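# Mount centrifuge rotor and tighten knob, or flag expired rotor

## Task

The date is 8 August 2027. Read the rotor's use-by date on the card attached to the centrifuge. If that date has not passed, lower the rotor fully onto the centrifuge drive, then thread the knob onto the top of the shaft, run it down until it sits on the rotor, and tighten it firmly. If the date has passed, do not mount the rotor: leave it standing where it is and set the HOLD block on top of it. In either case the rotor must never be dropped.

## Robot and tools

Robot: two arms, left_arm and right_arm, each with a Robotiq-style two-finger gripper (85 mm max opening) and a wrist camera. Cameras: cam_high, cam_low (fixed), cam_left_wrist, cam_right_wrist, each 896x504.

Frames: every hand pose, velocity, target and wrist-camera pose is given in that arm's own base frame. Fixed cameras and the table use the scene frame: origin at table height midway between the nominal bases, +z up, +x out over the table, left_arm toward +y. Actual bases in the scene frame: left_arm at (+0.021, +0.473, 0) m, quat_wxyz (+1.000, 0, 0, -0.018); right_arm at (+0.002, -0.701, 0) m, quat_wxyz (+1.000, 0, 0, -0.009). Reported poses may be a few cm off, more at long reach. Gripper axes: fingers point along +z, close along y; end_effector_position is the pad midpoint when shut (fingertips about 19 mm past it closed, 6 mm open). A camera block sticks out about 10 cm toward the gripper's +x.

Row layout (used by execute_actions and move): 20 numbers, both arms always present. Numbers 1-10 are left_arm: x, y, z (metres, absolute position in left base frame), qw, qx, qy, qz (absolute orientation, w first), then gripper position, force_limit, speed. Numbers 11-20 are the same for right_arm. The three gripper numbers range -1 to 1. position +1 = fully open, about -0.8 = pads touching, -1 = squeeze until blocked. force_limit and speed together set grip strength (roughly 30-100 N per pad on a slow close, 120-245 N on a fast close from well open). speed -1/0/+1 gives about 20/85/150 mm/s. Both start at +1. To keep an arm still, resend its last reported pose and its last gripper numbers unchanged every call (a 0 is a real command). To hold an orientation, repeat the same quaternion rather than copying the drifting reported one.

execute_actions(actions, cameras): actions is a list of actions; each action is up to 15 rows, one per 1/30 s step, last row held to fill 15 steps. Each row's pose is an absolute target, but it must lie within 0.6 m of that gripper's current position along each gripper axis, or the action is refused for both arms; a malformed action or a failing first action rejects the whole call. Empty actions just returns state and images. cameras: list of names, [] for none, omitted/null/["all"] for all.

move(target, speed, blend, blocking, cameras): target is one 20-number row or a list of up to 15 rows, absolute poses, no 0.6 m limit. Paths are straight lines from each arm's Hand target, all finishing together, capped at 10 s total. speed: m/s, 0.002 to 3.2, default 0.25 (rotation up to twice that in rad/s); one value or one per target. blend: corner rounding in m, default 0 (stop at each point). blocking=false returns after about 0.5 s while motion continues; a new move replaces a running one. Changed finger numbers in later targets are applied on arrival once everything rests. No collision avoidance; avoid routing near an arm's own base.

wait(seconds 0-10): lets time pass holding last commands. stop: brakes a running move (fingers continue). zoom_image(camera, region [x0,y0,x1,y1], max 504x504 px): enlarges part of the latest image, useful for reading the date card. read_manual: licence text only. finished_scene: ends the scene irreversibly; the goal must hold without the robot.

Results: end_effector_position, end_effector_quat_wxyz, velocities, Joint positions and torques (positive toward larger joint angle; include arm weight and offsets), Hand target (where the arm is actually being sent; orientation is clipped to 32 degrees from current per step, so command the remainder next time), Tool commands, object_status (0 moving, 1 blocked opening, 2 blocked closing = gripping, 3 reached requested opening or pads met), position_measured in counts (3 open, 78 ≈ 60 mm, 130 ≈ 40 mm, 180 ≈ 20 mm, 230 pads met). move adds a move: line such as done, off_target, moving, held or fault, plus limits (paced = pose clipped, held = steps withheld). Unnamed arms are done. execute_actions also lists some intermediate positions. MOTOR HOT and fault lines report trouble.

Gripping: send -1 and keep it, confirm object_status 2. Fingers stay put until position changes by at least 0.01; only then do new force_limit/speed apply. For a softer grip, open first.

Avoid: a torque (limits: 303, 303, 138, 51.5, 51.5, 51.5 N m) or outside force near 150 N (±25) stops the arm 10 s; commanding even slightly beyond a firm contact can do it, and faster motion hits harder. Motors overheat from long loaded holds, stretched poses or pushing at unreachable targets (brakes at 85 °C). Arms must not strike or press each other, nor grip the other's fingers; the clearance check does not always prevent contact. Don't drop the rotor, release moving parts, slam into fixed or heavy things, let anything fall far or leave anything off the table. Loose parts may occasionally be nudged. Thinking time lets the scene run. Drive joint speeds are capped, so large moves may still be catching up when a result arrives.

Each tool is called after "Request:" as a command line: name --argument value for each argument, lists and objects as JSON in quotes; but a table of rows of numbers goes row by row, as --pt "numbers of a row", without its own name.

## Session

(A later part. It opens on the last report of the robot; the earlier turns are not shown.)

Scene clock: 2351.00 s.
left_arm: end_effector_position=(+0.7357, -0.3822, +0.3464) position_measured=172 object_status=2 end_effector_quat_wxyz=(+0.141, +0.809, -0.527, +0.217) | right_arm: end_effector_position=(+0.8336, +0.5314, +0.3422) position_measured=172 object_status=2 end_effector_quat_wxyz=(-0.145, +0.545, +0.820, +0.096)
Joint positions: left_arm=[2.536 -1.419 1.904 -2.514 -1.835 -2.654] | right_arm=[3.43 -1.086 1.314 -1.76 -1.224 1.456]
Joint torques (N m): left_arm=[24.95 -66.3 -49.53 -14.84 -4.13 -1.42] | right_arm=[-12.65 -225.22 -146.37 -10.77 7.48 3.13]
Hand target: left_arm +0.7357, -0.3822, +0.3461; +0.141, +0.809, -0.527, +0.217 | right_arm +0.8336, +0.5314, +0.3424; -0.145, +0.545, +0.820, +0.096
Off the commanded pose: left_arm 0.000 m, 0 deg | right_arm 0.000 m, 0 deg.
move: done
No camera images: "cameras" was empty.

Request:
move --pt "0.735722 -0.382154 0.3425 -0.141342 -0.809174 0.527494 -0.216818 -0.98 1 -1 0.833601 0.531381 0.338 -0.144585 0.545414 0.819982 0.096171 -0.98 1 -1" --pt "0.735722 -0.382154 0.3433 -0.141342 -0.809174 0.527494 -0.216818 -0.98 1 -1 0.833601 0.531381 0.3372 -0.144585 0.545414 0.819982 0.096171 -0.98 1 -1" --speed 0.01 --cameras '[]'

Request:
move --pt "0.735722 -0.382154 0.3417 -0.141342 -0.809174 0.527494 -0.216818 -0.98 1 -1 0.833601 0.531381 0.3388 -0.144585 0.545414 0.819982 0.096171 -0.98 1 -1" --speed 0.01 --cameras '[]'

Request:
move --pt "0.735722 -0.382154 0.3433 -0.141342 -0.809174 0.527494 -0.216818 -0.98 1 -1 0.833601 0.531381 0.3372 -0.144585 0.545414 0.819982 0.096171 -0.98 1 -1" --speed 0.01 --cameras '[]'

Request:
move --pt "0.735722 -0.382154 0.3417 -0.141342 -0.809174 0.527494 -0.216818 -0.98 1 -1 0.833601 0.531381 0.3388 -0.144585 0.545414 0.819982 0.096171 -0.98 1 -1" --speed 0.01 --cameras '[]'

Scene clock: 2362.70 s.
left_arm: end_effector_position=(+0.7357, -0.3821, +0.3429) position_measured=172 object_status=2 end_effector_quat_wxyz=(+0.141, +0.809, -0.527, +0.217) | right_arm: end_effector_position=(+0.8337, +0.5314, +0.3378) position_measured=172 object_status=2 end_effector_quat_wxyz=(-0.144, +0.545, +0.820, +0.096)
Joint positions: left_arm=[2.536 -1.416 1.908 -2.519 -1.835 -2.654] | right_arm=[3.43 -1.084 1.32 -1.768 -1.224 1.456]
Joint torques (N m): left_arm=[6.83 -36.77 -39.37 9.64 -2.51 0.21] | right_arm=[7.26 -85.15 -41.08 -12.63 6.32 2.3]
Hand target: left_arm +0.7357, -0.3822, +0.3433; +0.141, +0.809, -0.527, +0.217 | right_arm +0.8336, +0.5314, +0.3372; -0.145, +0.545, +0.820, +0.096
Off the commanded pose: left_arm 0.000 m, 0 deg | right_arm 0.001 m, 0 deg.
move: done
No camera images: "cameras" was empty.

Scene clock: 2363.40 s.
left_arm: end_effector_position=(+0.7358, -0.3821, +0.3421) position_measured=172 object_status=2 end_effector_quat_wxyz=(+0.141, +0.809, -0.527, +0.217) | right_arm: end_effector_position=(+0.8336, +0.5314, +0.3384) position_measured=172 object_status=2 end_effector_quat_wxyz=(-0.145, +0.545, +0.820, +0.096)
Joint positions: left_arm=[2.536 -1.416 1.909 -2.522 -1.835 -2.654] | right_arm=[3.43 -1.084 1.319 -1.766 -1.224 1.456]
Joint torques (N m): left_arm=[0.46 28.09 7.88 1.03 -2.67 0.3] | right_arm=[10.63 -152.58 -85.73 -5.13 5.39 2.03]
Hand target: left_arm +0.7357, -0.3822, +0.3417; +0.141, +0.809, -0.527, +0.217 | right_arm +0.8336, +0.5314, +0.3388; -0.145, +0.545, +0.820, +0.096
Off the commanded pose: left_arm 0.000 m, 0 deg | right_arm 0.000 m, 0 deg.
move: done
No camera images: "cameras" was empty.

Scene clock: 2364.10 s.
left_arm: end_effector_position=(+0.7357, -0.3821, +0.3429) position_measured=172 object_status=2 end_effector_quat_wxyz=(+0.141, +0.809, -0.527, +0.217) | right_arm: end_effector_position=(+0.8336, +0.5314, +0.3377) position_measured=172 object_status=2 end_effector_quat_wxyz=(-0.144, +0.545, +0.820, +0.096)
Joint positions: left_arm=[2.536 -1.416 1.907 -2.519 -1.835 -2.654] | right_arm=[3.43 -1.084 1.32 -1.768 -1.224 1.456]
Joint torques (N m): left_arm=[-16.3 -49.41 -35.68 11.28 -1.39 0.74] | right_arm=[14.68 -76.15 -35.84 -11.23 4.64 1.97]
Hand target: left_arm +0.7357, -0.3822, +0.3433; +0.141, +0.809, -0.527, +0.217 | right_arm +0.8336, +0.5314, +0.3372; -0.145, +0.545, +0.820, +0.096
Off the commanded pose: left_arm 0.000 m, 0 deg | right_arm 0.000 m, 0 deg.
move: done
No camera images: "cameras" was empty.

Scene clock: 2364.80 s.
left_arm: end_effector_position=(+0.7358, -0.3822, +0.3421) position_measured=172 object_status=2 end_effector_quat_wxyz=(+0.141, +0.809, -0.527, +0.217) | right_arm: end_effector_position=(+0.8336, +0.5314, +0.3383) position_measured=172 object_status=2 end_effector_quat_wxyz=(-0.145, +0.545, +0.820, +0.096)
Joint positions: left_arm=[2.536 -1.416 1.909 -2.522 -1.835 -2.654] | right_arm=[3.43 -1.084 1.319 -1.766 -1.224 1.456]
Joint torques (N m): left_arm=[-17.5 28.99 7.86 1.28 -0.38 1.22] | right_arm=[19.04 -155.96 -83.13 -4.32 3.89 1.6]
Hand target: left_arm +0.7357, -0.3822, +0.3417; +0.141, +0.809, -0.527, +0.217 | right_arm +0.8336, +0.5314, +0.3388; -0.145, +0.545, +0.820, +0.096
Off the commanded pose: left_arm 0.000 m, 0 deg | right_arm 0.000 m, 0 deg.
move: done
No camera images: "cameras" was empty.

Request:
move --pt "0.735722 -0.382154 0.3465 -0.141342 -0.809174 0.527494 -0.216818 -0.98 1 -1 0.833601 0.531381 0.342 -0.144585 0.545414 0.819982 0.096171 -0.98 1 -1" --pt "0.735722 -0.382154 0.3473 -0.141342 -0.809174 0.527494 -0.216818 -0.98 1 -1 0.833601 0.531381 0.3412 -0.144585 0.545414 0.819982 0.096171 -0.98 1 -1" --speed 0.01 --cameras '[]'

Request:
move --pt "0.735722 -0.382154 0.3457 -0.141342 -0.809174 0.527494 -0.216818 -0.98 1 -1 0.833601 0.531381 0.3428 -0.144585 0.545414 0.819982 0.096171 -0.98 1 -1" --speed 0.01 --cameras '[]'

Request:
move --pt "0.735722 -0.382154 0.3473 -0.141342 -0.809174 0.527494 -0.216818 -0.98 1 -1 0.833601 0.531381 0.3412 -0.144585 0.545414 0.819982 0.096171 -0.98 1 -1" --speed 0.01 --cameras '[]'

Request:
move --pt "0.735722 -0.382154 0.3457 -0.141342 -0.809174 0.527494 -0.216818 -0.98 1 -1 0.833601 0.531381 0.3428 -0.144585 0.545414 0.819982 0.096171 -0.98 1 -1" --speed 0.01 --cameras '[]'

Scene clock: 2378.03 s.
left_arm: end_effector_position=(+0.7356, -0.3822, +0.3470) position_measured=172 object_status=2 end_effector_quat_wxyz=(+0.141, +0.809, -0.528, +0.217) | right_arm: end_effector_position=(+0.8337, +0.5314, +0.3418) position_measured=172 object_status=2 end_effector_quat_wxyz=(-0.144, +0.545, +0.820, +0.096)
Joint positions: left_arm=[2.535 -1.42 1.903 -2.512 -1.835 -2.654] | right_arm=[3.431 -1.086 1.315 -1.762 -1.224 1.456]
Joint torques (N m): left_arm=[24.45 -133.22 -93.45 -6.59 -6.21 1.23] | right_arm=[3.11 -222.93 -107.9 -18.53 9.28 0.97]
Hand target: left_arm +0.7357, -0.3822, +0.3473; +0.141, +0.809, -0.527, +0.217 | right_arm +0.8336, +0.5314, +0.3412; -0.145, +0.545, +0.820, +0.096
Off the commanded pose: left_arm 0.000 m, 0 deg | right_arm 0.001 m, 0 deg.
move: done
No camera images: "cameras" was empty.

Scene clock: 2378.73 s.
left_arm: end_effector_position=(+0.7358, -0.3821, +0.3462) position_measured=172 object_status=2 end_effector_quat_wxyz=(+0.141, +0.809, -0.527, +0.217) | right_arm: end_effector_position=(+0.8335, +0.5314, +0.3425) position_measured=172 object_status=2 end_effector_quat_wxyz=(-0.145, +0.545, +0.820, +0.096)
Joint positions: left_arm=[2.536 -1.419 1.905 -2.515 -1.835 -2.654] | right_arm=[3.43 -1.086 1.314 -1.759 -1.224 1.456]
Joint torques (N m): left_arm=[19.19 -49.92 -39.85 -12.51 -4.09 1.11] | right_arm=[-13.63 -257.4 -151.61 -11.44 9.39 0.78]
Hand target: left_arm +0.7357, -0.3822, +0.3457; +0.141, +0.809, -0.527, +0.217 | right_arm +0.8336, +0.5314, +0.3428; -0.145, +0.545, +0.820, +0.096
Off the commanded pose: left_arm 0.000 m, 0 deg | right_arm 0.000 m, 0 deg.
move: done
No camera images: "cameras" was empty.

Scene clock: 2379.43 s.
left_arm: end_effector_position=(+0.7357, -0.3821, +0.3469) position_measured=172 object_status=2 end_effector_quat_wxyz=(+0.141, +0.809, -0.527, +0.217) | right_arm: end_effector_position=(+0.8336, +0.5314, +0.3416) position_measured=172 object_status=2 end_effector_quat_wxyz=(-0.144, +0.545, +0.820, +0.096)
Joint positions: left_arm=[2.536 -1.419 1.903 -2.512 -1.835 -2.654] | right_arm=[3.43 -1.086 1.316 -1.762 -1.224 1.456]
Joint torques (N m): left_arm=[6.09 -121.81 -83.19 -3.15 -2.06 1.25] | right_arm=[-15.93 -172.34 -98.57 -17.95 8.32 0.71]
Hand target: left_arm +0.7357, -0.3822, +0.3473; +0.141, +0.809, -0.527, +0.217 | right_arm +0.8336, +0.5314, +0.3412; -0.145, +0.545, +0.820, +0.096
Off the commanded pose: left_arm 0.000 m, 0 deg | right_arm 0.000 m, 0 deg.
move: done
No camera images: "cameras" was empty.

Scene clock: 2380.13 s.
left_arm: end_effector_position=(+0.7358, -0.3822, +0.3461) position_measured=172 object_status=2 end_effector_quat_wxyz=(+0.141, +0.809, -0.527, +0.217) | right_arm: end_effector_position=(+0.8336, +0.5314, +0.3423) position_measured=172 object_status=2 end_effector_quat_wxyz=(-0.145, +0.545, +0.820, +0.096)
Joint positions: left_arm=[2.536 -1.419 1.905 -2.515 -1.835 -2.654] | right_arm=[3.43 -1.086 1.314 -1.759 -1.224 1.456]
Joint torques (N m): left_arm=[8.8 -45.95 -41.4 -12.83 -3.52 1.68] | right_arm=[-8.75 -253.38 -147.6 -11.16 5.08 0.51]
Hand target: left_arm +0.7357, -0.3822, +0.3457; +0.141, +0.809, -0.527, +0.217 | right_arm +0.8336, +0.5314, +0.3428; -0.145, +0.545, +0.820, +0.096
Off the commanded pose: left_arm 0.000 m, 0 deg | right_arm 0.000 m, 0 deg.
move: done
No camera images: "cameras" was empty.

Request:
move --pt "0.735722 -0.382154 0.511 -0.141342 -0.809174 0.527494 -0.216818 -0.98 1 -1 0.833601 0.531381 0.5065 -0.144585 0.545414 0.819982 0.096171 -0.98 1 -1" --pt "0.732634 -0.383587 0.511 -0.138491 -0.81601 0.516857 -0.218649 -0.98 1 -1 0.836747 0.532679 0.5065 -0.145831 0.534634 0.827051 0.09427 -0.98 1 -1" --pt "0.732634 -0.383587 0.478 -0.138491 -0.81601 0.516857 -0.218649 -0.98 1 -1 0.836747 0.532679 0.4735 -0.145831 0.534634 0.827051 0.09427 -0.98 1 -1" --pt "0.732634 -0.383587 0.462 -0.138491 -0.81601 0.516857 -0.218649 -0.98 1 -1 0.836747 0.532679 0.4575 -0.145831 0.534634 0.827051 0.09427 -0.98 1 -1" --pt "0.732634 -0.383587 0.354 -0.138491 -0.81601 0.516857 -0.218649 -0.98 1 -1 0.836747 0.532679 0.3495 -0.145831 0.534634 0.827051 0.09427 -0.98 1 -1" --pt "0.732634 -0.383587 0.3429 -0.138491 -0.81601 0.516857 -0.218649 -0.98 1 -1 0.836747 0.532679 0.3384 -0.145831 0.534634 0.827051 0.09427 -0.98 1 -1" --speed '[0.1, 0.05, 0.06, 0.04, 0.07, 0.012]' --blend '[0.002, 0.0005, 0.002, 0.002, 0.001, 0]' --cameras '["cam_left_wrist"]'

Scene clock: 2452.60 s.
left_arm: end_effector_position=(+0.7327, -0.3836, +0.3434) position_measured=172 object_status=2 end_effector_quat_wxyz=(+0.139, +0.816, -0.517, +0.219) | right_arm: end_effector_position=(+0.8368, +0.5327, +0.3388) position_measured=172 object_status=2 end_effector_quat_wxyz=(-0.146, +0.535, +0.827, +0.094)
Joint positions: left_arm=[2.527 -1.423 1.917 -2.531 -1.819 -2.686] | right_arm=[3.431 -1.075 1.302 -1.75 -1.225 1.429]
Joint torques (N m): left_arm=[4.99 -23.65 -28.42 -7.65 -0.39 -1.73] | right_arm=[-12.5 -137.95 -72.48 -14.74 6.59 1.31]
Hand target: left_arm +0.7326, -0.3836, +0.3429; +0.138, +0.816, -0.517, +0.219 | right_arm +0.8367, +0.5327, +0.3384; -0.146, +0.535, +0.827, +0.094
Off the commanded pose: left_arm 0.000 m, 0 deg | right_arm 0.000 m, 0 deg.
move: done
camera_calibration:
cam_left_wrist: T_world_to_cam=[[-0.909047, -0.416549, 0.0109398, 0.509173], [-0.41159, 0.893511, -0.17953, 0.72649], [0.0650082, -0.167704, -0.983692, 0.360175], [0, 0, 0, 1]] pos_world=[0.738464, -0.376629, 0.479157]
Images, in order (width x height): cam_left_wrist 896x504.

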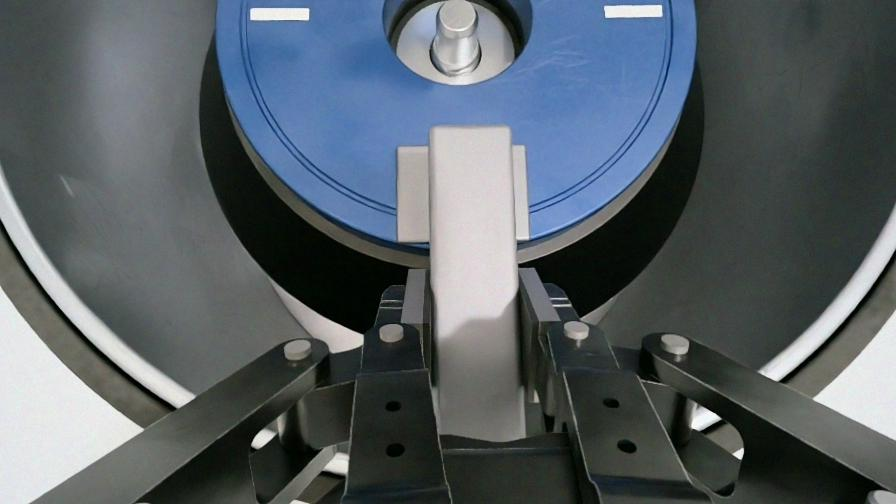

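Request:
execute_actions --actions '[]' --cameras '["cam_high", "cam_left_wrist", "cam_right_wrist"]'

Scene clock: 2501.63 s.
left_arm: end_effector_position=(+0.7326, -0.3836, +0.3429) position_measured=172 object_status=2 end_effector_quat_wxyz=(+0.138, +0.816, -0.517, +0.219) | right_arm: end_effector_position=(+0.8368, +0.5327, +0.3384) position_measured=172 object_status=2 end_effector_quat_wxyz=(-0.146, +0.535, +0.827, +0.094)
Joint positions: left_arm=[2.527 -1.423 1.917 -2.531 -1.819 -2.686] | right_arm=[3.431 -1.075 1.303 -1.75 -1.225 1.429]
Joint velocities: within noise
Joint torques (N m): left_arm=[7.12 -5.56 -13.26 6.15 -0.01 0.88] | right_arm=[27.16 -112.08 -60.11 -5.38 3.58 1.2]
Hand target: left_arm +0.7326, -0.3836, +0.3429; +0.138, +0.816, -0.517, +0.219 | right_arm +0.8367, +0.5327, +0.3384; -0.146, +0.535, +0.827, +0.094
Tool commands: left_gripper/position=-0.98 left_gripper/force_limit=+1.0 left_gripper/speed=-1.0 right_gripper/position=-0.98 right_gripper/force_limit=+1.0 right_gripper/speed=-1.0
Off the commanded pose: left_arm 0.000 m, 0 deg | right_arm 0.000 m, 0 deg.
camera_calibration:
cam_left_wrist: T_world_to_cam=[[-0.909024, -0.416593, 0.0111907, 0.509024], [-0.411705, 0.893548, -0.179085, 0.726306], [0.0646063, -0.1674, -0.98377, 0.360229], [0, 0, 0, 1]] pos_world=[0.738466, -0.376631, 0.478757]
cam_right_wrist: T_world_to_cam=[[0.913195, 0.407231, -0.0154488, -0.965907], [0.407411, -0.913178, 0.0110921, 0.155809], [-0.00959048, -0.0164233, -0.999819, 0.486002], [0, 0, 0, 1]] pos_world=[0.823244, 0.54361, 0.469264]
Images, in order (width x height): cam_high 896x504, cam_left_wrist 896x504, cam_right_wrist 896x504.

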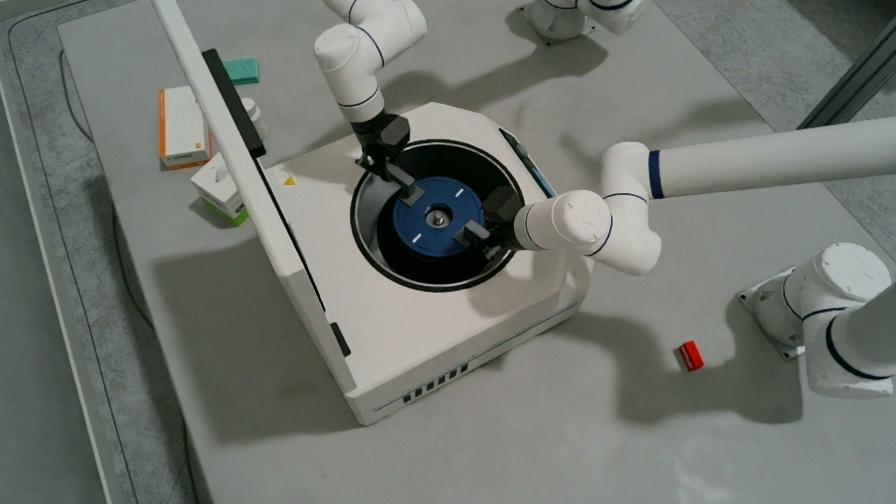

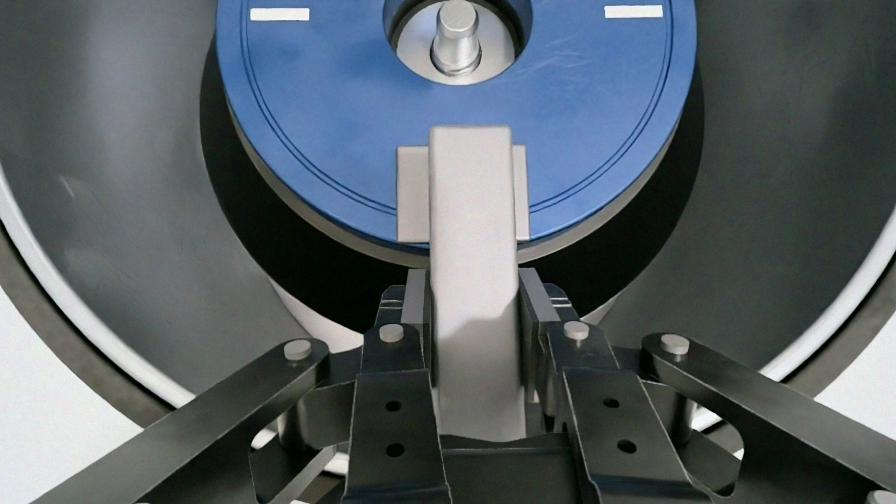

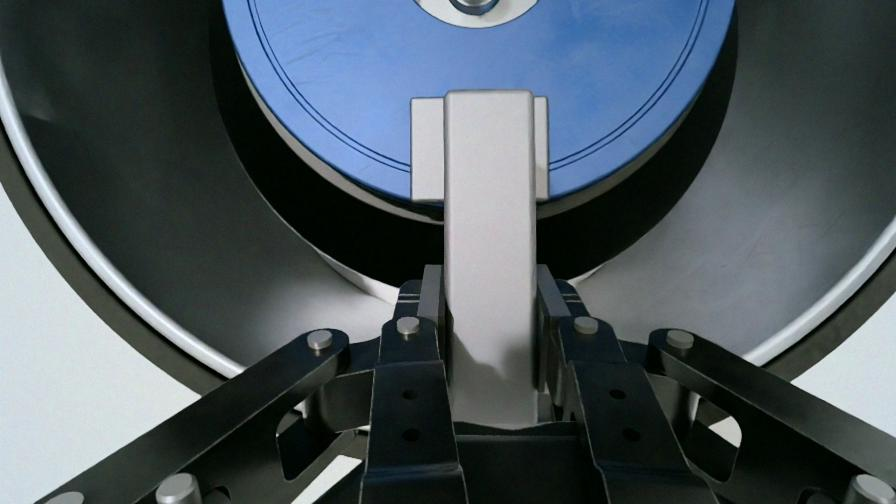

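Request:
zoom_image --camera "cam_left_wrist" --region '[330, 0, 582, 142]'

Request:
zoom_image --camera "cam_high" --region '[380, 165, 500, 265]'

Scaled by 2.000 from the camera's 896x504 image, which has a finer 1280x720 frame.

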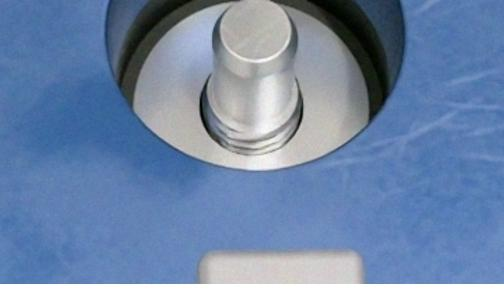

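Scaled by 4.200 from the camera's 896x504 image, which has a finer 1280x720 frame.

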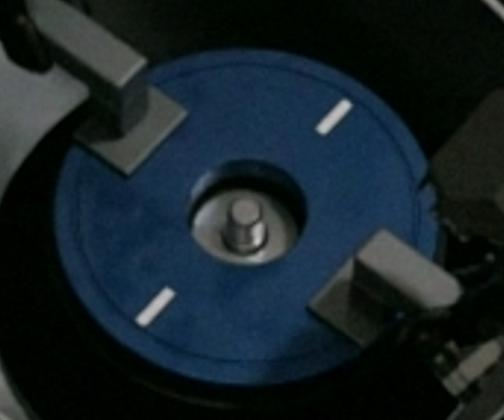

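Request:
zoom_image --camera "cam_left_wrist" --region '[410, 0, 505, 86]'

Scaled by 5.305 from the camera's 896x504 image, which has a finer 1280x720 frame.

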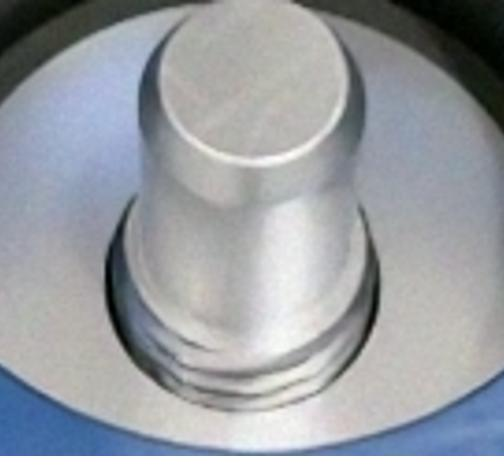

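Request:
move --pt "0.732208 -0.382682 0.3429 -0.138491 -0.81601 0.516857 -0.218649 -0.98 1 -1 0.836337 0.533591 0.3384 -0.145831 0.534634 0.827051 0.09427 -0.98 1 -1" --pt "0.73306 -0.384492 0.3429 -0.138491 -0.81601 0.516857 -0.218649 -0.98 1 -1 0.837157 0.531767 0.3384 -0.145831 0.534634 0.827051 0.09427 -0.98 1 -1" --pt "0.732634 -0.383587 0.3429 -0.138491 -0.81601 0.516857 -0.218649 -0.98 1 -1 0.836747 0.532679 0.3384 -0.145831 0.534634 0.827051 0.09427 -0.98 1 -1" --speed '[0.006,0.006,0.006]' --blend '[0,0,0]' --cameras '[]'

Scene clock: 2562.23 s.
left_arm: end_effector_position=(+0.7327, -0.3838, +0.3429) position_measured=172 object_status=2 end_effector_quat_wxyz=(+0.138, +0.816, -0.517, +0.219) | right_arm: end_effector_position=(+0.8368, +0.5325, +0.3383) position_measured=172 object_status=2 end_effector_quat_wxyz=(-0.146, +0.535, +0.827, +0.094)
Joint positions: left_arm=[2.527 -1.422 1.917 -2.531 -1.819 -2.686] | right_arm=[3.431 -1.075 1.303 -1.75 -1.225 1.429]
Joint torques (N m): left_arm=[-6.9 -32.59 -11.28 5.28 -5.9 1.98] | right_arm=[28.95 -139.47 -65.62 -11.57 -0.65 2.63]
Hand target: left_arm +0.7326, -0.3836, +0.3429; +0.138, +0.816, -0.517, +0.219 | right_arm +0.8367, +0.5327, +0.3384; -0.146, +0.535, +0.827, +0.094
Off the commanded pose: left_arm 0.000 m, 0 deg | right_arm 0.000 m, 0 deg.
move: done
No camera images: "cameras" was empty.

Request:
move --pt "0.733912 -0.386301 0.3429 -0.138491 -0.81601 0.516857 -0.218649 -0.98 1 -1 0.837977 0.529943 0.3384 -0.145831 0.534634 0.827051 0.09427 -0.98 1 -1" --speed '[0.004]' --cameras '["cam_left_wrist"]'

Request:
zoom_image --camera "cam_left_wrist" --region '[410, 0, 505, 86]'

Scene clock: 2574.30 s.
left_arm: end_effector_position=(+0.7338, -0.3851, +0.3445) position_measured=172 object_status=2 end_effector_quat_wxyz=(+0.138, +0.816, -0.517, +0.220) | right_arm: end_effector_position=(+0.8377, +0.5303, +0.3382) position_measured=172 object_status=2 end_effector_quat_wxyz=(-0.146, +0.535, +0.827, +0.094)
Joint positions: left_arm=[2.526 -1.422 1.914 -2.531 -1.819 -2.688] | right_arm=[3.428 -1.075 1.303 -1.749 -1.225 1.426]
Joint torques (N m): left_arm=[5.83 -60.01 -56.52 -8.34 0.02 -0.33] | right_arm=[-62.41 -212.84 -111.13 -9.57 -4.95 -2.85]
Hand target: left_arm +0.7338, -0.3851, +0.3445; +0.138, +0.816, -0.517, +0.220 | right_arm +0.8379, +0.5301, +0.3384; -0.146, +0.535, +0.827, +0.094
Tool commands: left_gripper/position=-0.976471 left_gripper/force_limit=+1.0 left_gripper/speed=-1.0 right_gripper/position=-0.98 right_gripper/force_limit=+1.0 right_gripper/speed=-1.0
Off the commanded pose: left_arm 0.002 m, 0 deg | right_arm 0.001 m, 0 deg.
FORCE FAULT: contact force on the left arm reached its limit, and that arm stopped. The contact can be on any part of that arm, not only on its tool. That arm's remaining commands of this call were not run. That arm is still stopped at the end of this call. That arm stays stopped for about 10 more seconds. Until then a move that you send moves the other arm only, and its call returns only when the move has ended. Once the stop has ended, the next robot result says so. If the stop ends while you think or write, that arm runs what you send next. While its stop runs, that arm takes no new command, but its gripper still runs the gripper command that each later call begins with. Until it ends, the stop uses up actions while you think or wait. An arm that is not stopped still takes commands.
move: fault (left_arm)
camera_calibration:
cam_left_wrist: T_world_to_cam=[[-0.908794, -0.417127, 0.00987737, 0.509626], [-0.411894, 0.893111, -0.180823, 0.728966], [0.0666047, -0.1684, -0.983466, 0.35952], [0, 0, 0, 1]] pos_world=[0.739457, -0.377925, 0.480356]
Images, in order (width x height): cam_left_wrist 896x504.

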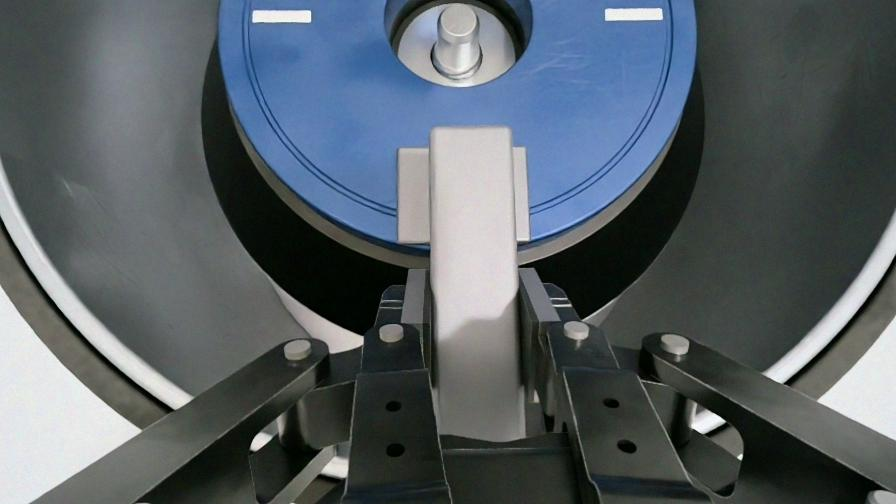

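Scaled by 5.305 from the camera's 896x504 image, which has a finer 1280x720 frame.

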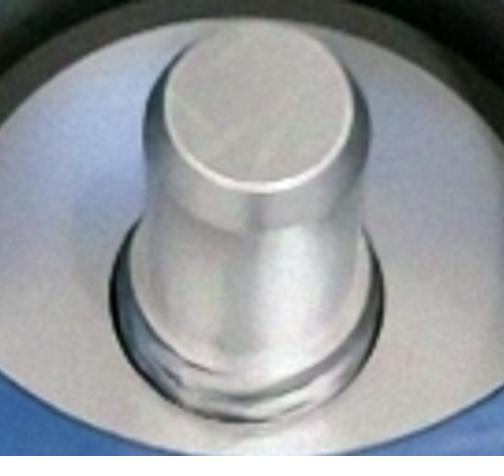

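Request:
wait --seconds 0.5 --cameras '[]'

Scene clock: 2598.50 s.
left_arm: end_effector_position=(+0.7338, -0.3851, +0.3445) position_measured=172 object_status=2 end_effector_quat_wxyz=(+0.138, +0.816, -0.517, +0.220) | right_arm: end_effector_position=(+0.8379, +0.5301, +0.3384) position_measured=172 object_status=2 end_effector_quat_wxyz=(-0.146, +0.535, +0.827, +0.094)
Joint positions: left_arm=[2.526 -1.422 1.914 -2.531 -1.819 -2.688] | right_arm=[3.428 -1.075 1.303 -1.749 -1.225 1.426]
Joint torques (N m): left_arm=[7.33 -59.38 -54.73 -8.41 0.05 0.16] | right_arm=[-76.96 -225.76 -127.26 -18.33 -8.3 -2.58]
Hand target: left_arm +0.7338, -0.3851, +0.3445; +0.138, +0.816, -0.517, +0.220 | right_arm +0.8379, +0.5301, +0.3384; -0.146, +0.535, +0.827, +0.094
Tool commands: left_gripper/position=-0.976471 left_gripper/force_limit=+1.0 left_gripper/speed=-1.0 right_gripper/position=-0.98 right_gripper/force_limit=+1.0 right_gripper/speed=-1.0
Off the commanded pose: left_arm 0.002 m, 0 deg | right_arm 0.000 m, 0 deg.
FORCE FAULT, CONTINUED: the left arm's stop, for the force fault that an earlier result reported, is over. The rest of the stop counts as 19 of the actions that you can send in this scene. That arm's target is now where it stood when the stop ended, not its last command. That arm accepts commands again.
wait: 0.50 s; at rest from the start
No camera images: "cameras" was empty.

Request:
move --pt "0.732762 -0.383858 0.3475 -0.138491 -0.81601 0.516857 -0.218649 -0.98 1 -1 0.83687 0.532405 0.343 -0.145831 0.534634 0.827051 0.09427 -0.98 1 -1" --speed '[0.01]' --cameras '[]'

Scene clock: 2603.77 s.
left_arm: end_effector_position=(+0.7328, -0.3839, +0.3473) position_measured=172 object_status=2 end_effector_quat_wxyz=(+0.138, +0.816, -0.517, +0.219) | right_arm: end_effector_position=(+0.8370, +0.5322, +0.3428) position_measured=172 object_status=2 end_effector_quat_wxyz=(-0.146, +0.535, +0.827, +0.094)
Joint positions: left_arm=[2.527 -1.426 1.912 -2.523 -1.819 -2.687] | right_arm=[3.431 -1.077 1.297 -1.743 -1.225 1.428]
Joint torques (N m): left_arm=[18.59 -98.68 -84.01 -5.89 -7.17 2.18] | right_arm=[0.63 -252.1 -146.16 -11.23 1.29 3.22]
Hand target: left_arm +0.7328, -0.3839, +0.3475; +0.138, +0.816, -0.517, +0.219 | right_arm +0.8369, +0.5324, +0.3430; -0.146, +0.535, +0.827, +0.094
Off the commanded pose: left_arm 0.000 m, 0 deg | right_arm 0.000 m, 0 deg.
move: done
No camera images: "cameras" was empty.

Request:
move --pt "0.732762 -0.383858 0.511 -0.138491 -0.81601 0.516857 -0.218649 -0.98 1 -1 0.83687 0.532405 0.5065 -0.145831 0.534634 0.827051 0.09427 -0.98 1 -1" --pt "0.738959 -0.38108 0.511 -0.144167 -0.802201 0.53804 -0.214949 -0.98 1 -1 0.830531 0.529886 0.5065 -0.143313 0.556101 0.812772 0.098056 -0.98 1 -1" --pt "0.738959 -0.38108 0.478 -0.144167 -0.802201 0.53804 -0.214949 -0.98 1 -1 0.830531 0.529886 0.4735 -0.143313 0.556101 0.812772 0.098056 -0.98 1 -1" --pt "0.738959 -0.38108 0.462 -0.144167 -0.802201 0.53804 -0.214949 -0.98 1 -1 0.830531 0.529886 0.4575 -0.143313 0.556101 0.812772 0.098056 -0.98 1 -1" --pt "0.738959 -0.38108 0.354 -0.144167 -0.802201 0.53804 -0.214949 -0.98 1 -1 0.830531 0.529886 0.3495 -0.143313 0.556101 0.812772 0.098056 -0.98 1 -1" --pt "0.738959 -0.38108 0.3429 -0.144167 -0.802201 0.53804 -0.214949 -0.98 1 -1 0.830531 0.529886 0.3384 -0.143313 0.556101 0.812772 0.098056 -0.98 1 -1" --speed '[0.1,0.05,0.06,0.04,0.07,0.012]' --blend '[0.002,0.0005,0.002,0.002,0.001,0]' --cameras '[]'

Scene clock: 2614.97 s.
left_arm: end_effector_position=(+0.7390, -0.3811, +0.3434) position_measured=172 object_status=2 end_effector_quat_wxyz=(+0.144, +0.802, -0.538, +0.215) | right_arm: end_effector_position=(+0.8306, +0.5299, +0.3389) position_measured=172 object_status=2 end_effector_quat_wxyz=(-0.143, +0.556, +0.813, +0.098)
Joint positions: left_arm=[2.544 -1.41 1.897 -2.508 -1.85 -2.622] | right_arm=[3.43 -1.094 1.335 -1.782 -1.223 1.483]
Joint torques (N m): left_arm=[2.96 -18.85 -29.21 -10.61 -4.19 -1.58] | right_arm=[-15.28 -142.11 -76.66 -16.58 6.36 3.36]
Hand target: left_arm +0.7390, -0.3811, +0.3429; +0.144, +0.802, -0.538, +0.215 | right_arm +0.8305, +0.5299, +0.3384; -0.143, +0.556, +0.813, +0.098
Off the commanded pose: left_arm 0.001 m, 0 deg | right_arm 0.000 m, 0 deg.
move: done
No camera images: "cameras" was empty.

Request:
move --pt "0.738732 -0.380524 0.3429 -0.144167 -0.802201 0.53804 -0.214949 -0.98 1 -1 0.830314 0.530445 0.3384 -0.143313 0.556101 0.812772 0.098056 -0.98 1 -1" --pt "0.739186 -0.381636 0.3429 -0.144167 -0.802201 0.53804 -0.214949 -0.98 1 -1 0.830748 0.529327 0.3384 -0.143313 0.556101 0.812772 0.098056 -0.98 1 -1" --pt "0.738959 -0.38108 0.3429 -0.144167 -0.802201 0.53804 -0.214949 -0.98 1 -1 0.830531 0.529886 0.3384 -0.143313 0.556101 0.812772 0.098056 -0.98 1 -1" --speed '[0.005,0.005,0.005]' --blend '[0,0,0]' --cameras '[]'

Scene clock: 2622.40 s.
left_arm: end_effector_position=(+0.7391, -0.3811, +0.3430) position_measured=172 object_status=2 end_effector_quat_wxyz=(+0.144, +0.802, -0.538, +0.215) | right_arm: end_effector_position=(+0.8306, +0.5298, +0.3384) position_measured=172 object_status=2 end_effector_quat_wxyz=(-0.143, +0.556, +0.813, +0.098)
Joint positions: left_arm=[2.544 -1.409 1.897 -2.508 -1.85 -2.622] | right_arm=[3.429 -1.094 1.335 -1.782 -1.223 1.483]
Joint torques (N m): left_arm=[-29 -10.53 -24.96 4.38 -5.02 1.15] | right_arm=[3.61 -137.77 -65.17 -5.73 5.2 1.27]
Hand target: left_arm +0.7390, -0.3811, +0.3429; +0.144, +0.802, -0.538, +0.215 | right_arm +0.8305, +0.5299, +0.3384; -0.143, +0.556, +0.813, +0.098
Off the commanded pose: left_arm 0.000 m, 0 deg | right_arm 0.000 m, 0 deg.
move: done
No camera images: "cameras" was empty.

Request:
execute_actions --actions '[]' --cameras '["cam_left_wrist"]'

Request:
zoom_image --camera "cam_left_wrist" --region '[435, 0, 485, 45]'

Scene clock: 2641.77 s.
left_arm: end_effector_position=(+0.7390, -0.3811, +0.3429) position_measured=172 object_status=2 end_effector_quat_wxyz=(+0.144, +0.802, -0.538, +0.215) | right_arm: end_effector_position=(+0.8305, +0.5299, +0.3384) position_measured=172 object_status=2 end_effector_quat_wxyz=(-0.143, +0.556, +0.813, +0.098)
Joint positions: left_arm=[2.544 -1.409 1.898 -2.508 -1.85 -2.622] | right_arm=[3.43 -1.094 1.335 -1.782 -1.223 1.483]
Joint velocities: within noise
Joint torques (N m): left_arm=[-16.58 -37.04 -12.82 1.68 -6.31 1.23] | right_arm=[33.5 -158.99 -61.76 -13.14 4.17 2.77]
Hand target: left_arm +0.7390, -0.3811, +0.3429; +0.144, +0.802, -0.538, +0.215 | right_arm +0.8305, +0.5299, +0.3384; -0.143, +0.556, +0.813, +0.098
Tool commands: left_gripper/position=-0.98 left_gripper/force_limit=+1.0 left_gripper/speed=-1.0 right_gripper/position=-0.98 right_gripper/force_limit=+1.0 right_gripper/speed=-1.0
Off the commanded pose: left_arm 0.000 m, 0 deg | right_arm 0.000 m, 0 deg.
camera_calibration:
cam_left_wrist: T_world_to_cam=[[-0.92957, -0.368474, 0.0112481, 0.549336], [-0.364412, 0.913857, -0.179077, 0.699431], [0.0557062, -0.170564, -0.983771, 0.365618], [0, 0, 0, 1]] pos_world=[0.745161, -0.374402, 0.478757]
Images, in order (width x height): cam_left_wrist 896x504.

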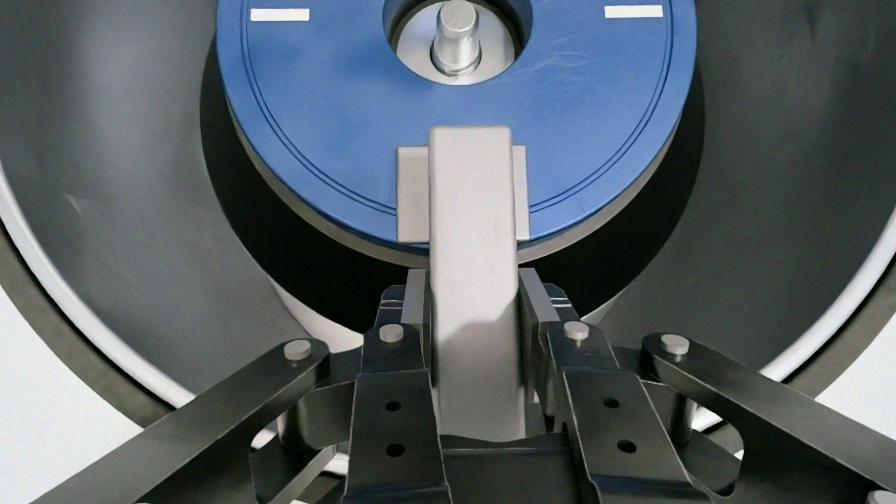

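Scaled by 10.080 from the camera's 896x504 image, which has a finer 1280x720 frame.

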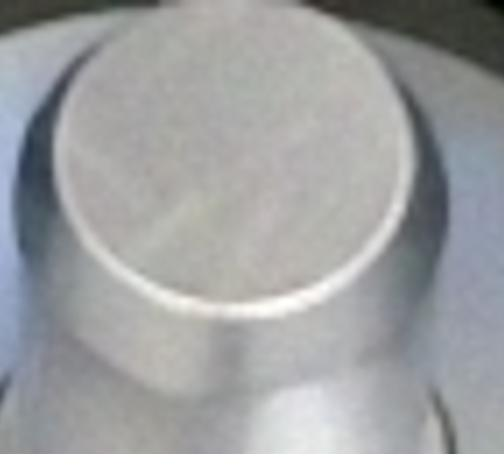

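Request:
move --pt "0.738959 -0.38108 0.348 -0.144167 -0.802201 0.53804 -0.214949 -0.98 1 -1 0.830531 0.529886 0.3435 -0.143313 0.556101 0.812772 0.098056 -0.98 1 -1" --pt "0.739224 -0.381728 0.348 -0.144167 -0.802201 0.53804 -0.214949 -0.98 1 -1 0.830784 0.529234 0.3435 -0.143313 0.556101 0.812772 0.098056 -0.98 1 -1" --pt "0.738997 -0.381172 0.348 -0.144167 -0.802201 0.53804 -0.214949 -0.98 1 -1 0.830567 0.529793 0.3435 -0.143313 0.556101 0.812772 0.098056 -0.98 1 -1" --speed '[0.01,0.005,0.005]' --cameras '[]'

Request:
move --target '[0.738695,-0.380432,0.348,-0.144167,-0.802201,0.53804,-0.214949,-0.98,1,-1,0.830277,0.530539,0.3435,-0.143313,0.556101,0.812772,0.098056,-0.98,1,-1]' --speed 0.005 --cameras '[]'

Request:
move --target '[0.738392,-0.379691,0.348,-0.144167,-0.802201,0.53804,-0.214949,-0.98,1,-1,0.829988,0.531284,0.3435,-0.143313,0.556101,0.812772,0.098056,-0.98,1,-1]' --speed 0.005 --cameras '[]'

Scene clock: 2680.23 s.
left_arm: end_effector_position=(+0.7391, -0.3813, +0.3482) position_measured=172 object_status=2 end_effector_quat_wxyz=(+0.144, +0.802, -0.538, +0.215) | right_arm: end_effector_position=(+0.8306, +0.5296, +0.3436) position_measured=172 object_status=2 end_effector_quat_wxyz=(-0.143, +0.556, +0.813, +0.098)
Joint positions: left_arm=[2.543 -1.413 1.892 -2.499 -1.85 -2.622] | right_arm=[3.429 -1.096 1.329 -1.774 -1.223 1.483]
Joint torques (N m): left_arm=[3.2 -77.04 -61.38 -11.55 -7.59 1.54] | right_arm=[-1.89 -212.83 -141.87 -17.62 6.93 1.52]
Hand target: left_arm +0.7390, -0.3812, +0.3480; +0.144, +0.802, -0.538, +0.215 | right_arm +0.8306, +0.5298, +0.3435; -0.143, +0.556, +0.813, +0.098
Off the commanded pose: left_arm 0.000 m, 0 deg | right_arm 0.000 m, 0 deg.
move: done
No camera images: "cameras" was empty.

Scene clock: 2680.93 s.
left_arm: end_effector_position=(+0.7387, -0.3806, +0.3479) position_measured=172 object_status=2 end_effector_quat_wxyz=(+0.144, +0.802, -0.538, +0.215) | right_arm: end_effector_position=(+0.8304, +0.5304, +0.3436) position_measured=172 object_status=2 end_effector_quat_wxyz=(-0.143, +0.556, +0.813, +0.098)
Joint positions: left_arm=[2.544 -1.414 1.893 -2.499 -1.85 -2.622] | right_arm=[3.43 -1.096 1.329 -1.774 -1.223 1.484]
Joint torques (N m): left_arm=[34.17 -113.94 -46.17 -11.57 -4.93 2.63] | right_arm=[42.02 -186.04 -131.63 -19.41 6.91 3.75]
Hand target: left_arm +0.7387, -0.3804, +0.3480; +0.144, +0.802, -0.538, +0.215 | right_arm +0.8303, +0.5305, +0.3435; -0.143, +0.556, +0.813, +0.098
Off the commanded pose: left_arm 0.000 m, 0 deg | right_arm 0.000 m, 0 deg.
move: done
No camera images: "cameras" was empty.

Scene clock: 2681.63 s.
left_arm: end_effector_position=(+0.7384, -0.3798, +0.3480) position_measured=172 object_status=2 end_effector_quat_wxyz=(+0.144, +0.802, -0.538, +0.215) | right_arm: end_effector_position=(+0.8301, +0.5312, +0.3435) position_measured=172 object_status=2 end_effector_quat_wxyz=(-0.143, +0.556, +0.813, +0.098)
Joint positions: left_arm=[2.545 -1.415 1.894 -2.499 -1.851 -2.621] | right_arm=[3.431 -1.096 1.329 -1.775 -1.223 1.484]
Joint torques (N m): left_arm=[58.47 -141.67 -39.89 -4.22 1.29 2.53] | right_arm=[76.81 -176.38 -121.19 -16.38 13.09 4.03]
Hand target: left_arm +0.7384, -0.3797, +0.3480; +0.144, +0.802, -0.538, +0.215 | right_arm +0.8300, +0.5313, +0.3435; -0.143, +0.556, +0.813, +0.098
Off the commanded pose: left_arm 0.000 m, 0 deg | right_arm 0.000 m, 0 deg.
move: done
No camera images: "cameras" was empty.

Request:
move --target '[0.738997,-0.381172,0.348,-0.144167,-0.802201,0.53804,-0.214949,-0.98,1,-1,0.830567,0.529793,0.3435,-0.143313,0.556101,0.812772,0.098056,-0.98,1,-1]' --speed 0.005 --cameras '[]'

Request:
move --target '[0.739224,-0.381728,0.348,-0.144167,-0.802201,0.53804,-0.214949,-0.98,1,-1,0.830784,0.529234,0.3435,-0.143313,0.556101,0.812772,0.098056,-0.98,1,-1]' --speed 0.005 --cameras '[]'

Scene clock: 2687.50 s.
left_arm: end_effector_position=(+0.7386, -0.3804, +0.3475) position_measured=172 object_status=2 end_effector_quat_wxyz=(+0.144, +0.802, -0.538, +0.215) | right_arm: end_effector_position=(+0.8300, +0.5313, +0.3435) position_measured=172 object_status=2 end_effector_quat_wxyz=(-0.143, +0.556, +0.813, +0.098)
Joint positions: left_arm=[2.544 -1.414 1.894 -2.5 -1.851 -2.621] | right_arm=[3.431 -1.096 1.329 -1.774 -1.223 1.484]
Joint torques (N m): left_arm=[7.34 -60.31 -55.89 -8.04 -0.06 0.16] | right_arm=[49.5 -206.77 -100.84 -8.8 19.76 -0.7]
Hand target: left_arm +0.7386, -0.3804, +0.3475; +0.144, +0.802, -0.538, +0.215 | right_arm +0.8300, +0.5311, +0.3435; -0.143, +0.556, +0.813, +0.098
Tool commands: left_gripper/position=-0.976471 left_gripper/force_limit=+1.0 left_gripper/speed=-1.0 right_gripper/position=-0.98 right_gripper/force_limit=+1.0 right_gripper/speed=-1.0
Off the commanded pose: right_arm 0.002 m, 0 deg.
FORCE FAULT: contact force on the left arm reached its limit, and that arm stopped. The contact can be on any part of that arm, not only on its tool. So far the stop counts as 10 of the actions that you can send in this scene. That arm ran no command of this call. That arm is still stopped at the end of this call. That arm stays stopped for about 4 more seconds. Until then a move that you send moves the other arm only, and its call returns only when the move has ended. Once the stop has ended, the next robot result says so. If the stop ends while you think or write, that arm runs what you send next. While its stop runs, that arm takes no new command, but its gripper still runs the gripper command that each later call begins with. Until it ends, the stop uses up actions while you think or wait. An arm that is not stopped still takes commands.
move: fault (left_arm)
No camera images: "cameras" was empty.

not run: an earlier result of this reply reported a stop or a fault. Calls in your next reply go to the robot.

Request:
wait --seconds 0.2 --cameras '[]'

Request:
move --target '[0.739111,-0.38145,0.348,-0.144167,-0.802201,0.53804,-0.214949,-0.98,1,-1,0.830676,0.529513,0.3435,-0.143313,0.556101,0.812772,0.098056,-0.98,1,-1]' --speed 0.006 --cameras '[]'

Scene clock: 2703.17 s.
left_arm: end_effector_position=(+0.7386, -0.3804, +0.3475) position_measured=172 object_status=2 end_effector_quat_wxyz=(+0.144, +0.802, -0.538, +0.215) | right_arm: end_effector_position=(+0.8300, +0.5311, +0.3435) position_measured=172 object_status=2 end_effector_quat_wxyz=(-0.143, +0.556, +0.813, +0.098)
Joint positions: left_arm=[2.544 -1.414 1.894 -2.5 -1.851 -2.621] | right_arm=[3.431 -1.096 1.329 -1.774 -1.223 1.484]
Joint torques (N m): left_arm=[4.25 -58.8 -55.53 -7.19 -0.48 -0.35] | right_arm=[40.51 -219.34 -109.91 -11.9 13.74 -0.92]
Hand target: left_arm +0.7386, -0.3804, +0.3475; +0.144, +0.802, -0.538, +0.215 | right_arm +0.8300, +0.5311, +0.3435; -0.143, +0.556, +0.813, +0.098
Tool commands: left_gripper/position=-0.976471 left_gripper/force_limit=+1.0 left_gripper/speed=-1.0 right_gripper/position=-0.98 right_gripper/force_limit=+1.0 right_gripper/speed=-1.0
Off the commanded pose: right_arm 0.001 m, 0 deg.
FORCE FAULT, CONTINUED: the left arm's stop, for the force fault that an earlier result reported, is over. The rest of the stop counts as 9 of the actions that you can send in this scene. That arm's target is now where it stood when the stop ended, not its last command. That arm accepts commands again.
wait: 0.20 s; at rest from the start
No camera images: "cameras" was empty.

Scene clock: 2703.87 s.
left_arm: end_effector_position=(+0.7391, -0.3813, +0.3479) position_measured=172 object_status=2 end_effector_quat_wxyz=(+0.144, +0.802, -0.538, +0.215) | right_arm: end_effector_position=(+0.8305, +0.5297, +0.3435) position_measured=172 object_status=2 end_effector_quat_wxyz=(-0.143, +0.556, +0.813, +0.098)
Joint positions: left_arm=[2.544 -1.413 1.892 -2.499 -1.85 -2.622] | right_arm=[3.429 -1.096 1.329 -1.774 -1.223 1.482]
Joint torques (N m): left_arm=[-20.62 -44.27 -82.62 -7.6 -3.56 -2.1] | right_arm=[-23.19 -233.6 -113.66 -11.65 5.45 -2]
Hand target: left_arm +0.7391, -0.3814, +0.3480; +0.144, +0.802, -0.538, +0.215 | right_arm +0.8307, +0.5295, +0.3435; -0.143, +0.556, +0.813, +0.098
Off the commanded pose: left_arm 0.000 m, 0 deg | right_arm 0.000 m, 0 deg.
move: done
No camera images: "cameras" was empty.

Request:
move --target '[0.739262,-0.381821,0.348,-0.144167,-0.802201,0.53804,-0.214949,-0.98,1,-1,0.83082,0.529141,0.3435,-0.143313,0.556101,0.812772,0.098056,-0.98,1,-1]' --speed 0.005 --cameras '[]'

Request:
move --target '[0.739413,-0.382191,0.348,-0.144167,-0.802201,0.53804,-0.214949,-0.98,1,-1,0.830965,0.528768,0.3435,-0.143313,0.556101,0.812772,0.098056,-0.98,1,-1]' --speed 0.005 --cameras '["cam_left_wrist"]'

Request:
move --target '[0.739111,-0.38145,0.348,-0.144167,-0.802201,0.53804,-0.214949,-0.98,1,-1,0.830676,0.529513,0.3435,-0.143313,0.556101,0.812772,0.098056,-0.98,1,-1]' --speed 0.005 --cameras '[]'

Scene clock: 2712.70 s.
left_arm: end_effector_position=(+0.7393, -0.3818, +0.3480) position_measured=172 object_status=2 end_effector_quat_wxyz=(+0.144, +0.802, -0.538, +0.215) | right_arm: end_effector_position=(+0.8308, +0.5292, +0.3435) position_measured=172 object_status=2 end_effector_quat_wxyz=(-0.143, +0.556, +0.813, +0.098)
Joint positions: left_arm=[2.543 -1.413 1.891 -2.499 -1.85 -2.623] | right_arm=[3.429 -1.096 1.329 -1.774 -1.223 1.482]
Joint torques (N m): left_arm=[-26.98 -35.41 -84 -19.25 -4.35 -2.36] | right_arm=[-40.47 -253.89 -132.12 -14.32 0.58 -2.23]
Hand target: left_arm +0.7393, -0.3818, +0.3480; +0.144, +0.802, -0.538, +0.215 | right_arm +0.8308, +0.5291, +0.3435; -0.143, +0.556, +0.813, +0.098
Off the commanded pose: left_arm 0.000 m, 0 deg | right_arm 0.000 m, 0 deg.
move: done
No camera images: "cameras" was empty.

Scene clock: 2713.40 s.
left_arm: end_effector_position=(+0.7394, -0.3822, +0.3480) position_measured=172 object_status=2 end_effector_quat_wxyz=(+0.144, +0.802, -0.538, +0.215) | right_arm: end_effector_position=(+0.8309, +0.5288, +0.3434) position_measured=172 object_status=2 end_effector_quat_wxyz=(-0.143, +0.556, +0.813, +0.098)
Joint positions: left_arm=[2.543 -1.412 1.891 -2.499 -1.85 -2.623] | right_arm=[3.428 -1.096 1.329 -1.774 -1.223 1.482]
Joint torques (N m): left_arm=[-32.42 -21.74 -79.43 -20.41 -4.4 -2.7] | right_arm=[-46.17 -267.01 -141.7 -15.66 0.84 -2.39]
Hand target: left_arm +0.7394, -0.3822, +0.3480; +0.144, +0.802, -0.538, +0.215 | right_arm +0.8310, +0.5288, +0.3435; -0.143, +0.556, +0.813, +0.098
Off the commanded pose: left_arm 0.000 m, 0 deg | right_arm 0.000 m, 0 deg.
move: done
camera_calibration:
cam_left_wrist: T_world_to_cam=[[-0.929565, -0.36849, 0.0111567, 0.549372], [-0.364411, 0.913851, -0.179113, 0.701545], [0.0558059, -0.170563, -0.983765, 0.370343], [0, 0, 0, 1]] pos_world=[0.74566, -0.375502, 0.483857]
Images, in order (width x height): cam_left_wrist 896x504.

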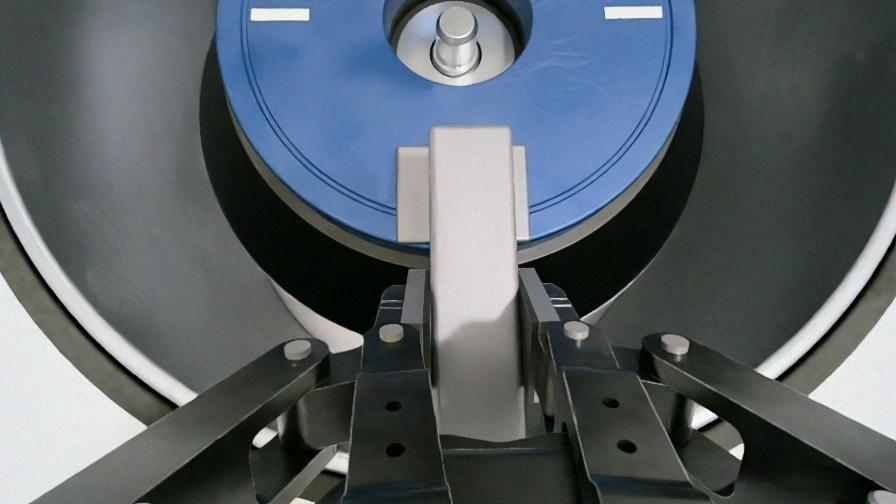

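Scene clock: 2714.10 s.
left_arm: end_effector_position=(+0.7391, -0.3815, +0.3478) position_measured=172 object_status=2 end_effector_quat_wxyz=(+0.144, +0.802, -0.538, +0.215) | right_arm: end_effector_position=(+0.8307, +0.5294, +0.3436) position_measured=172 object_status=2 end_effector_quat_wxyz=(-0.143, +0.556, +0.813, +0.098)
Joint positions: left_arm=[2.543 -1.413 1.892 -2.499 -1.85 -2.622] | right_arm=[3.429 -1.096 1.329 -1.774 -1.223 1.482]
Joint torques (N m): left_arm=[1.04 -82.4 -55.99 -18.5 -9.63 2.09] | right_arm=[5.01 -234.1 -153.9 -22.93 2.91 3.37]
Hand target: left_arm +0.7391, -0.3815, +0.3480; +0.144, +0.802, -0.538, +0.215 | right_arm +0.8307, +0.5295, +0.3435; -0.143, +0.556, +0.813, +0.098
Off the commanded pose: left_arm 0.000 m, 0 deg | right_arm 0.000 m, 0 deg.
move: done
No camera images: "cameras" was empty.

Request:
move --pt "0.739262 -0.381821 0.3429 -0.144167 -0.802201 0.53804 -0.214949 -0.98 1 -1 0.83082 0.529141 0.3384 -0.143313 0.556101 0.812772 0.098056 -0.98 1 -1" --pt "0.739451 -0.382284 0.3429 -0.144167 -0.802201 0.53804 -0.214949 -0.98 1 -1 0.831001 0.528675 0.3384 -0.143313 0.556101 0.812772 0.098056 -0.98 1 -1" --pt "0.739073 -0.381358 0.3429 -0.144167 -0.802201 0.53804 -0.214949 -0.98 1 -1 0.830639 0.529607 0.3384 -0.143313 0.556101 0.812772 0.098056 -0.98 1 -1" --pt "0.739262 -0.381821 0.3429 -0.144167 -0.802201 0.53804 -0.214949 -0.98 1 -1 0.83082 0.529141 0.3384 -0.143313 0.556101 0.812772 0.098056 -0.98 1 -1" --speed '[0.012,0.005,0.005,0.005]' --cameras '[]'

Scene clock: 2726.20 s.
left_arm: end_effector_position=(+0.7392, -0.3818, +0.3429) position_measured=172 object_status=2 end_effector_quat_wxyz=(+0.144, +0.802, -0.538, +0.215) | right_arm: end_effector_position=(+0.8308, +0.5292, +0.3385) position_measured=172 object_status=2 end_effector_quat_wxyz=(-0.143, +0.556, +0.813, +0.098)
Joint positions: left_arm=[2.543 -1.409 1.897 -2.508 -1.85 -2.622] | right_arm=[3.429 -1.094 1.335 -1.782 -1.223 1.482]
Joint torques (N m): left_arm=[-15.74 1.76 -16.69 4.15 -7.28 -0.35] | right_arm=[15.52 -141.69 -91.68 -11.77 1.21 0.26]
Hand target: left_arm +0.7393, -0.3818, +0.3429; +0.144, +0.802, -0.538, +0.215 | right_arm +0.8308, +0.5291, +0.3384; -0.143, +0.556, +0.813, +0.098
Off the commanded pose: left_arm 0.000 m, 0 deg | right_arm 0.000 m, 0 deg.
move: done
No camera images: "cameras" was empty.

Request:
move --pt "0.739262 -0.381821 0.511 -0.144167 -0.802201 0.53804 -0.214949 -0.98 1 -1 0.83082 0.529141 0.5065 -0.143313 0.556101 0.812772 0.098056 -0.98 1 -1" --pt "0.736164 -0.383161 0.511 -0.141342 -0.809174 0.527494 -0.216818 -0.98 1 -1 0.834025 0.530366 0.5065 -0.144585 0.545414 0.819982 0.096171 -0.98 1 -1" --pt "0.736164 -0.383161 0.478 -0.141342 -0.809174 0.527494 -0.216818 -0.98 1 -1 0.834025 0.530366 0.4735 -0.144585 0.545414 0.819982 0.096171 -0.98 1 -1" --pt "0.736164 -0.383161 0.462 -0.141342 -0.809174 0.527494 -0.216818 -0.98 1 -1 0.834025 0.530366 0.4575 -0.144585 0.545414 0.819982 0.096171 -0.98 1 -1" --pt "0.736164 -0.383161 0.354 -0.141342 -0.809174 0.527494 -0.216818 -0.98 1 -1 0.834025 0.530366 0.3495 -0.144585 0.545414 0.819982 0.096171 -0.98 1 -1" --pt "0.736164 -0.383161 0.3429 -0.141342 -0.809174 0.527494 -0.216818 -0.98 1 -1 0.834025 0.530366 0.3384 -0.144585 0.545414 0.819982 0.096171 -0.98 1 -1" --pt "0.736365 -0.383619 0.3429 -0.141342 -0.809174 0.527494 -0.216818 -0.98 1 -1 0.834218 0.529905 0.3384 -0.144585 0.545414 0.819982 0.096171 -0.98 1 -1" --pt "0.735963 -0.382703 0.3429 -0.141342 -0.809174 0.527494 -0.216818 -0.98 1 -1 0.833833 0.530828 0.3384 -0.144585 0.545414 0.819982 0.096171 -0.98 1 -1" --pt "0.736164 -0.383161 0.3429 -0.141342 -0.809174 0.527494 -0.216818 -0.98 1 -1 0.834025 0.530366 0.3384 -0.144585 0.545414 0.819982 0.096171 -0.98 1 -1" --speed '[0.12,0.05,0.07,0.05,0.1,0.012,0.006,0.006,0.006]' --blend '[0.002,0.0005,0.002,0.002,0.001,0,0,0,0]' --cameras '[]'

Scene clock: 2745.63 s.
left_arm: end_effector_position=(+0.7361, -0.3831, +0.3429) position_measured=172 object_status=2 end_effector_quat_wxyz=(+0.141, +0.809, -0.528, +0.217) | right_arm: end_effector_position=(+0.8341, +0.5304, +0.3385) position_measured=172 object_status=2 end_effector_quat_wxyz=(-0.145, +0.545, +0.820, +0.096)
Joint positions: left_arm=[2.535 -1.415 1.906 -2.52 -1.835 -2.655] | right_arm=[3.429 -1.085 1.319 -1.766 -1.224 1.455]
Joint torques (N m): left_arm=[-16.88 4.15 -11.18 0.32 -6.59 -0.77] | right_arm=[18.53 -149.48 -85.06 -10.57 2.86 0.11]
Hand target: left_arm +0.7362, -0.3832, +0.3429; +0.141, +0.809, -0.527, +0.217 | right_arm +0.8340, +0.5304, +0.3384; -0.145, +0.545, +0.820, +0.096
Off the commanded pose: left_arm 0.000 m, 0 deg | right_arm 0.000 m, 0 deg.
move: done
No camera images: "cameras" was empty.


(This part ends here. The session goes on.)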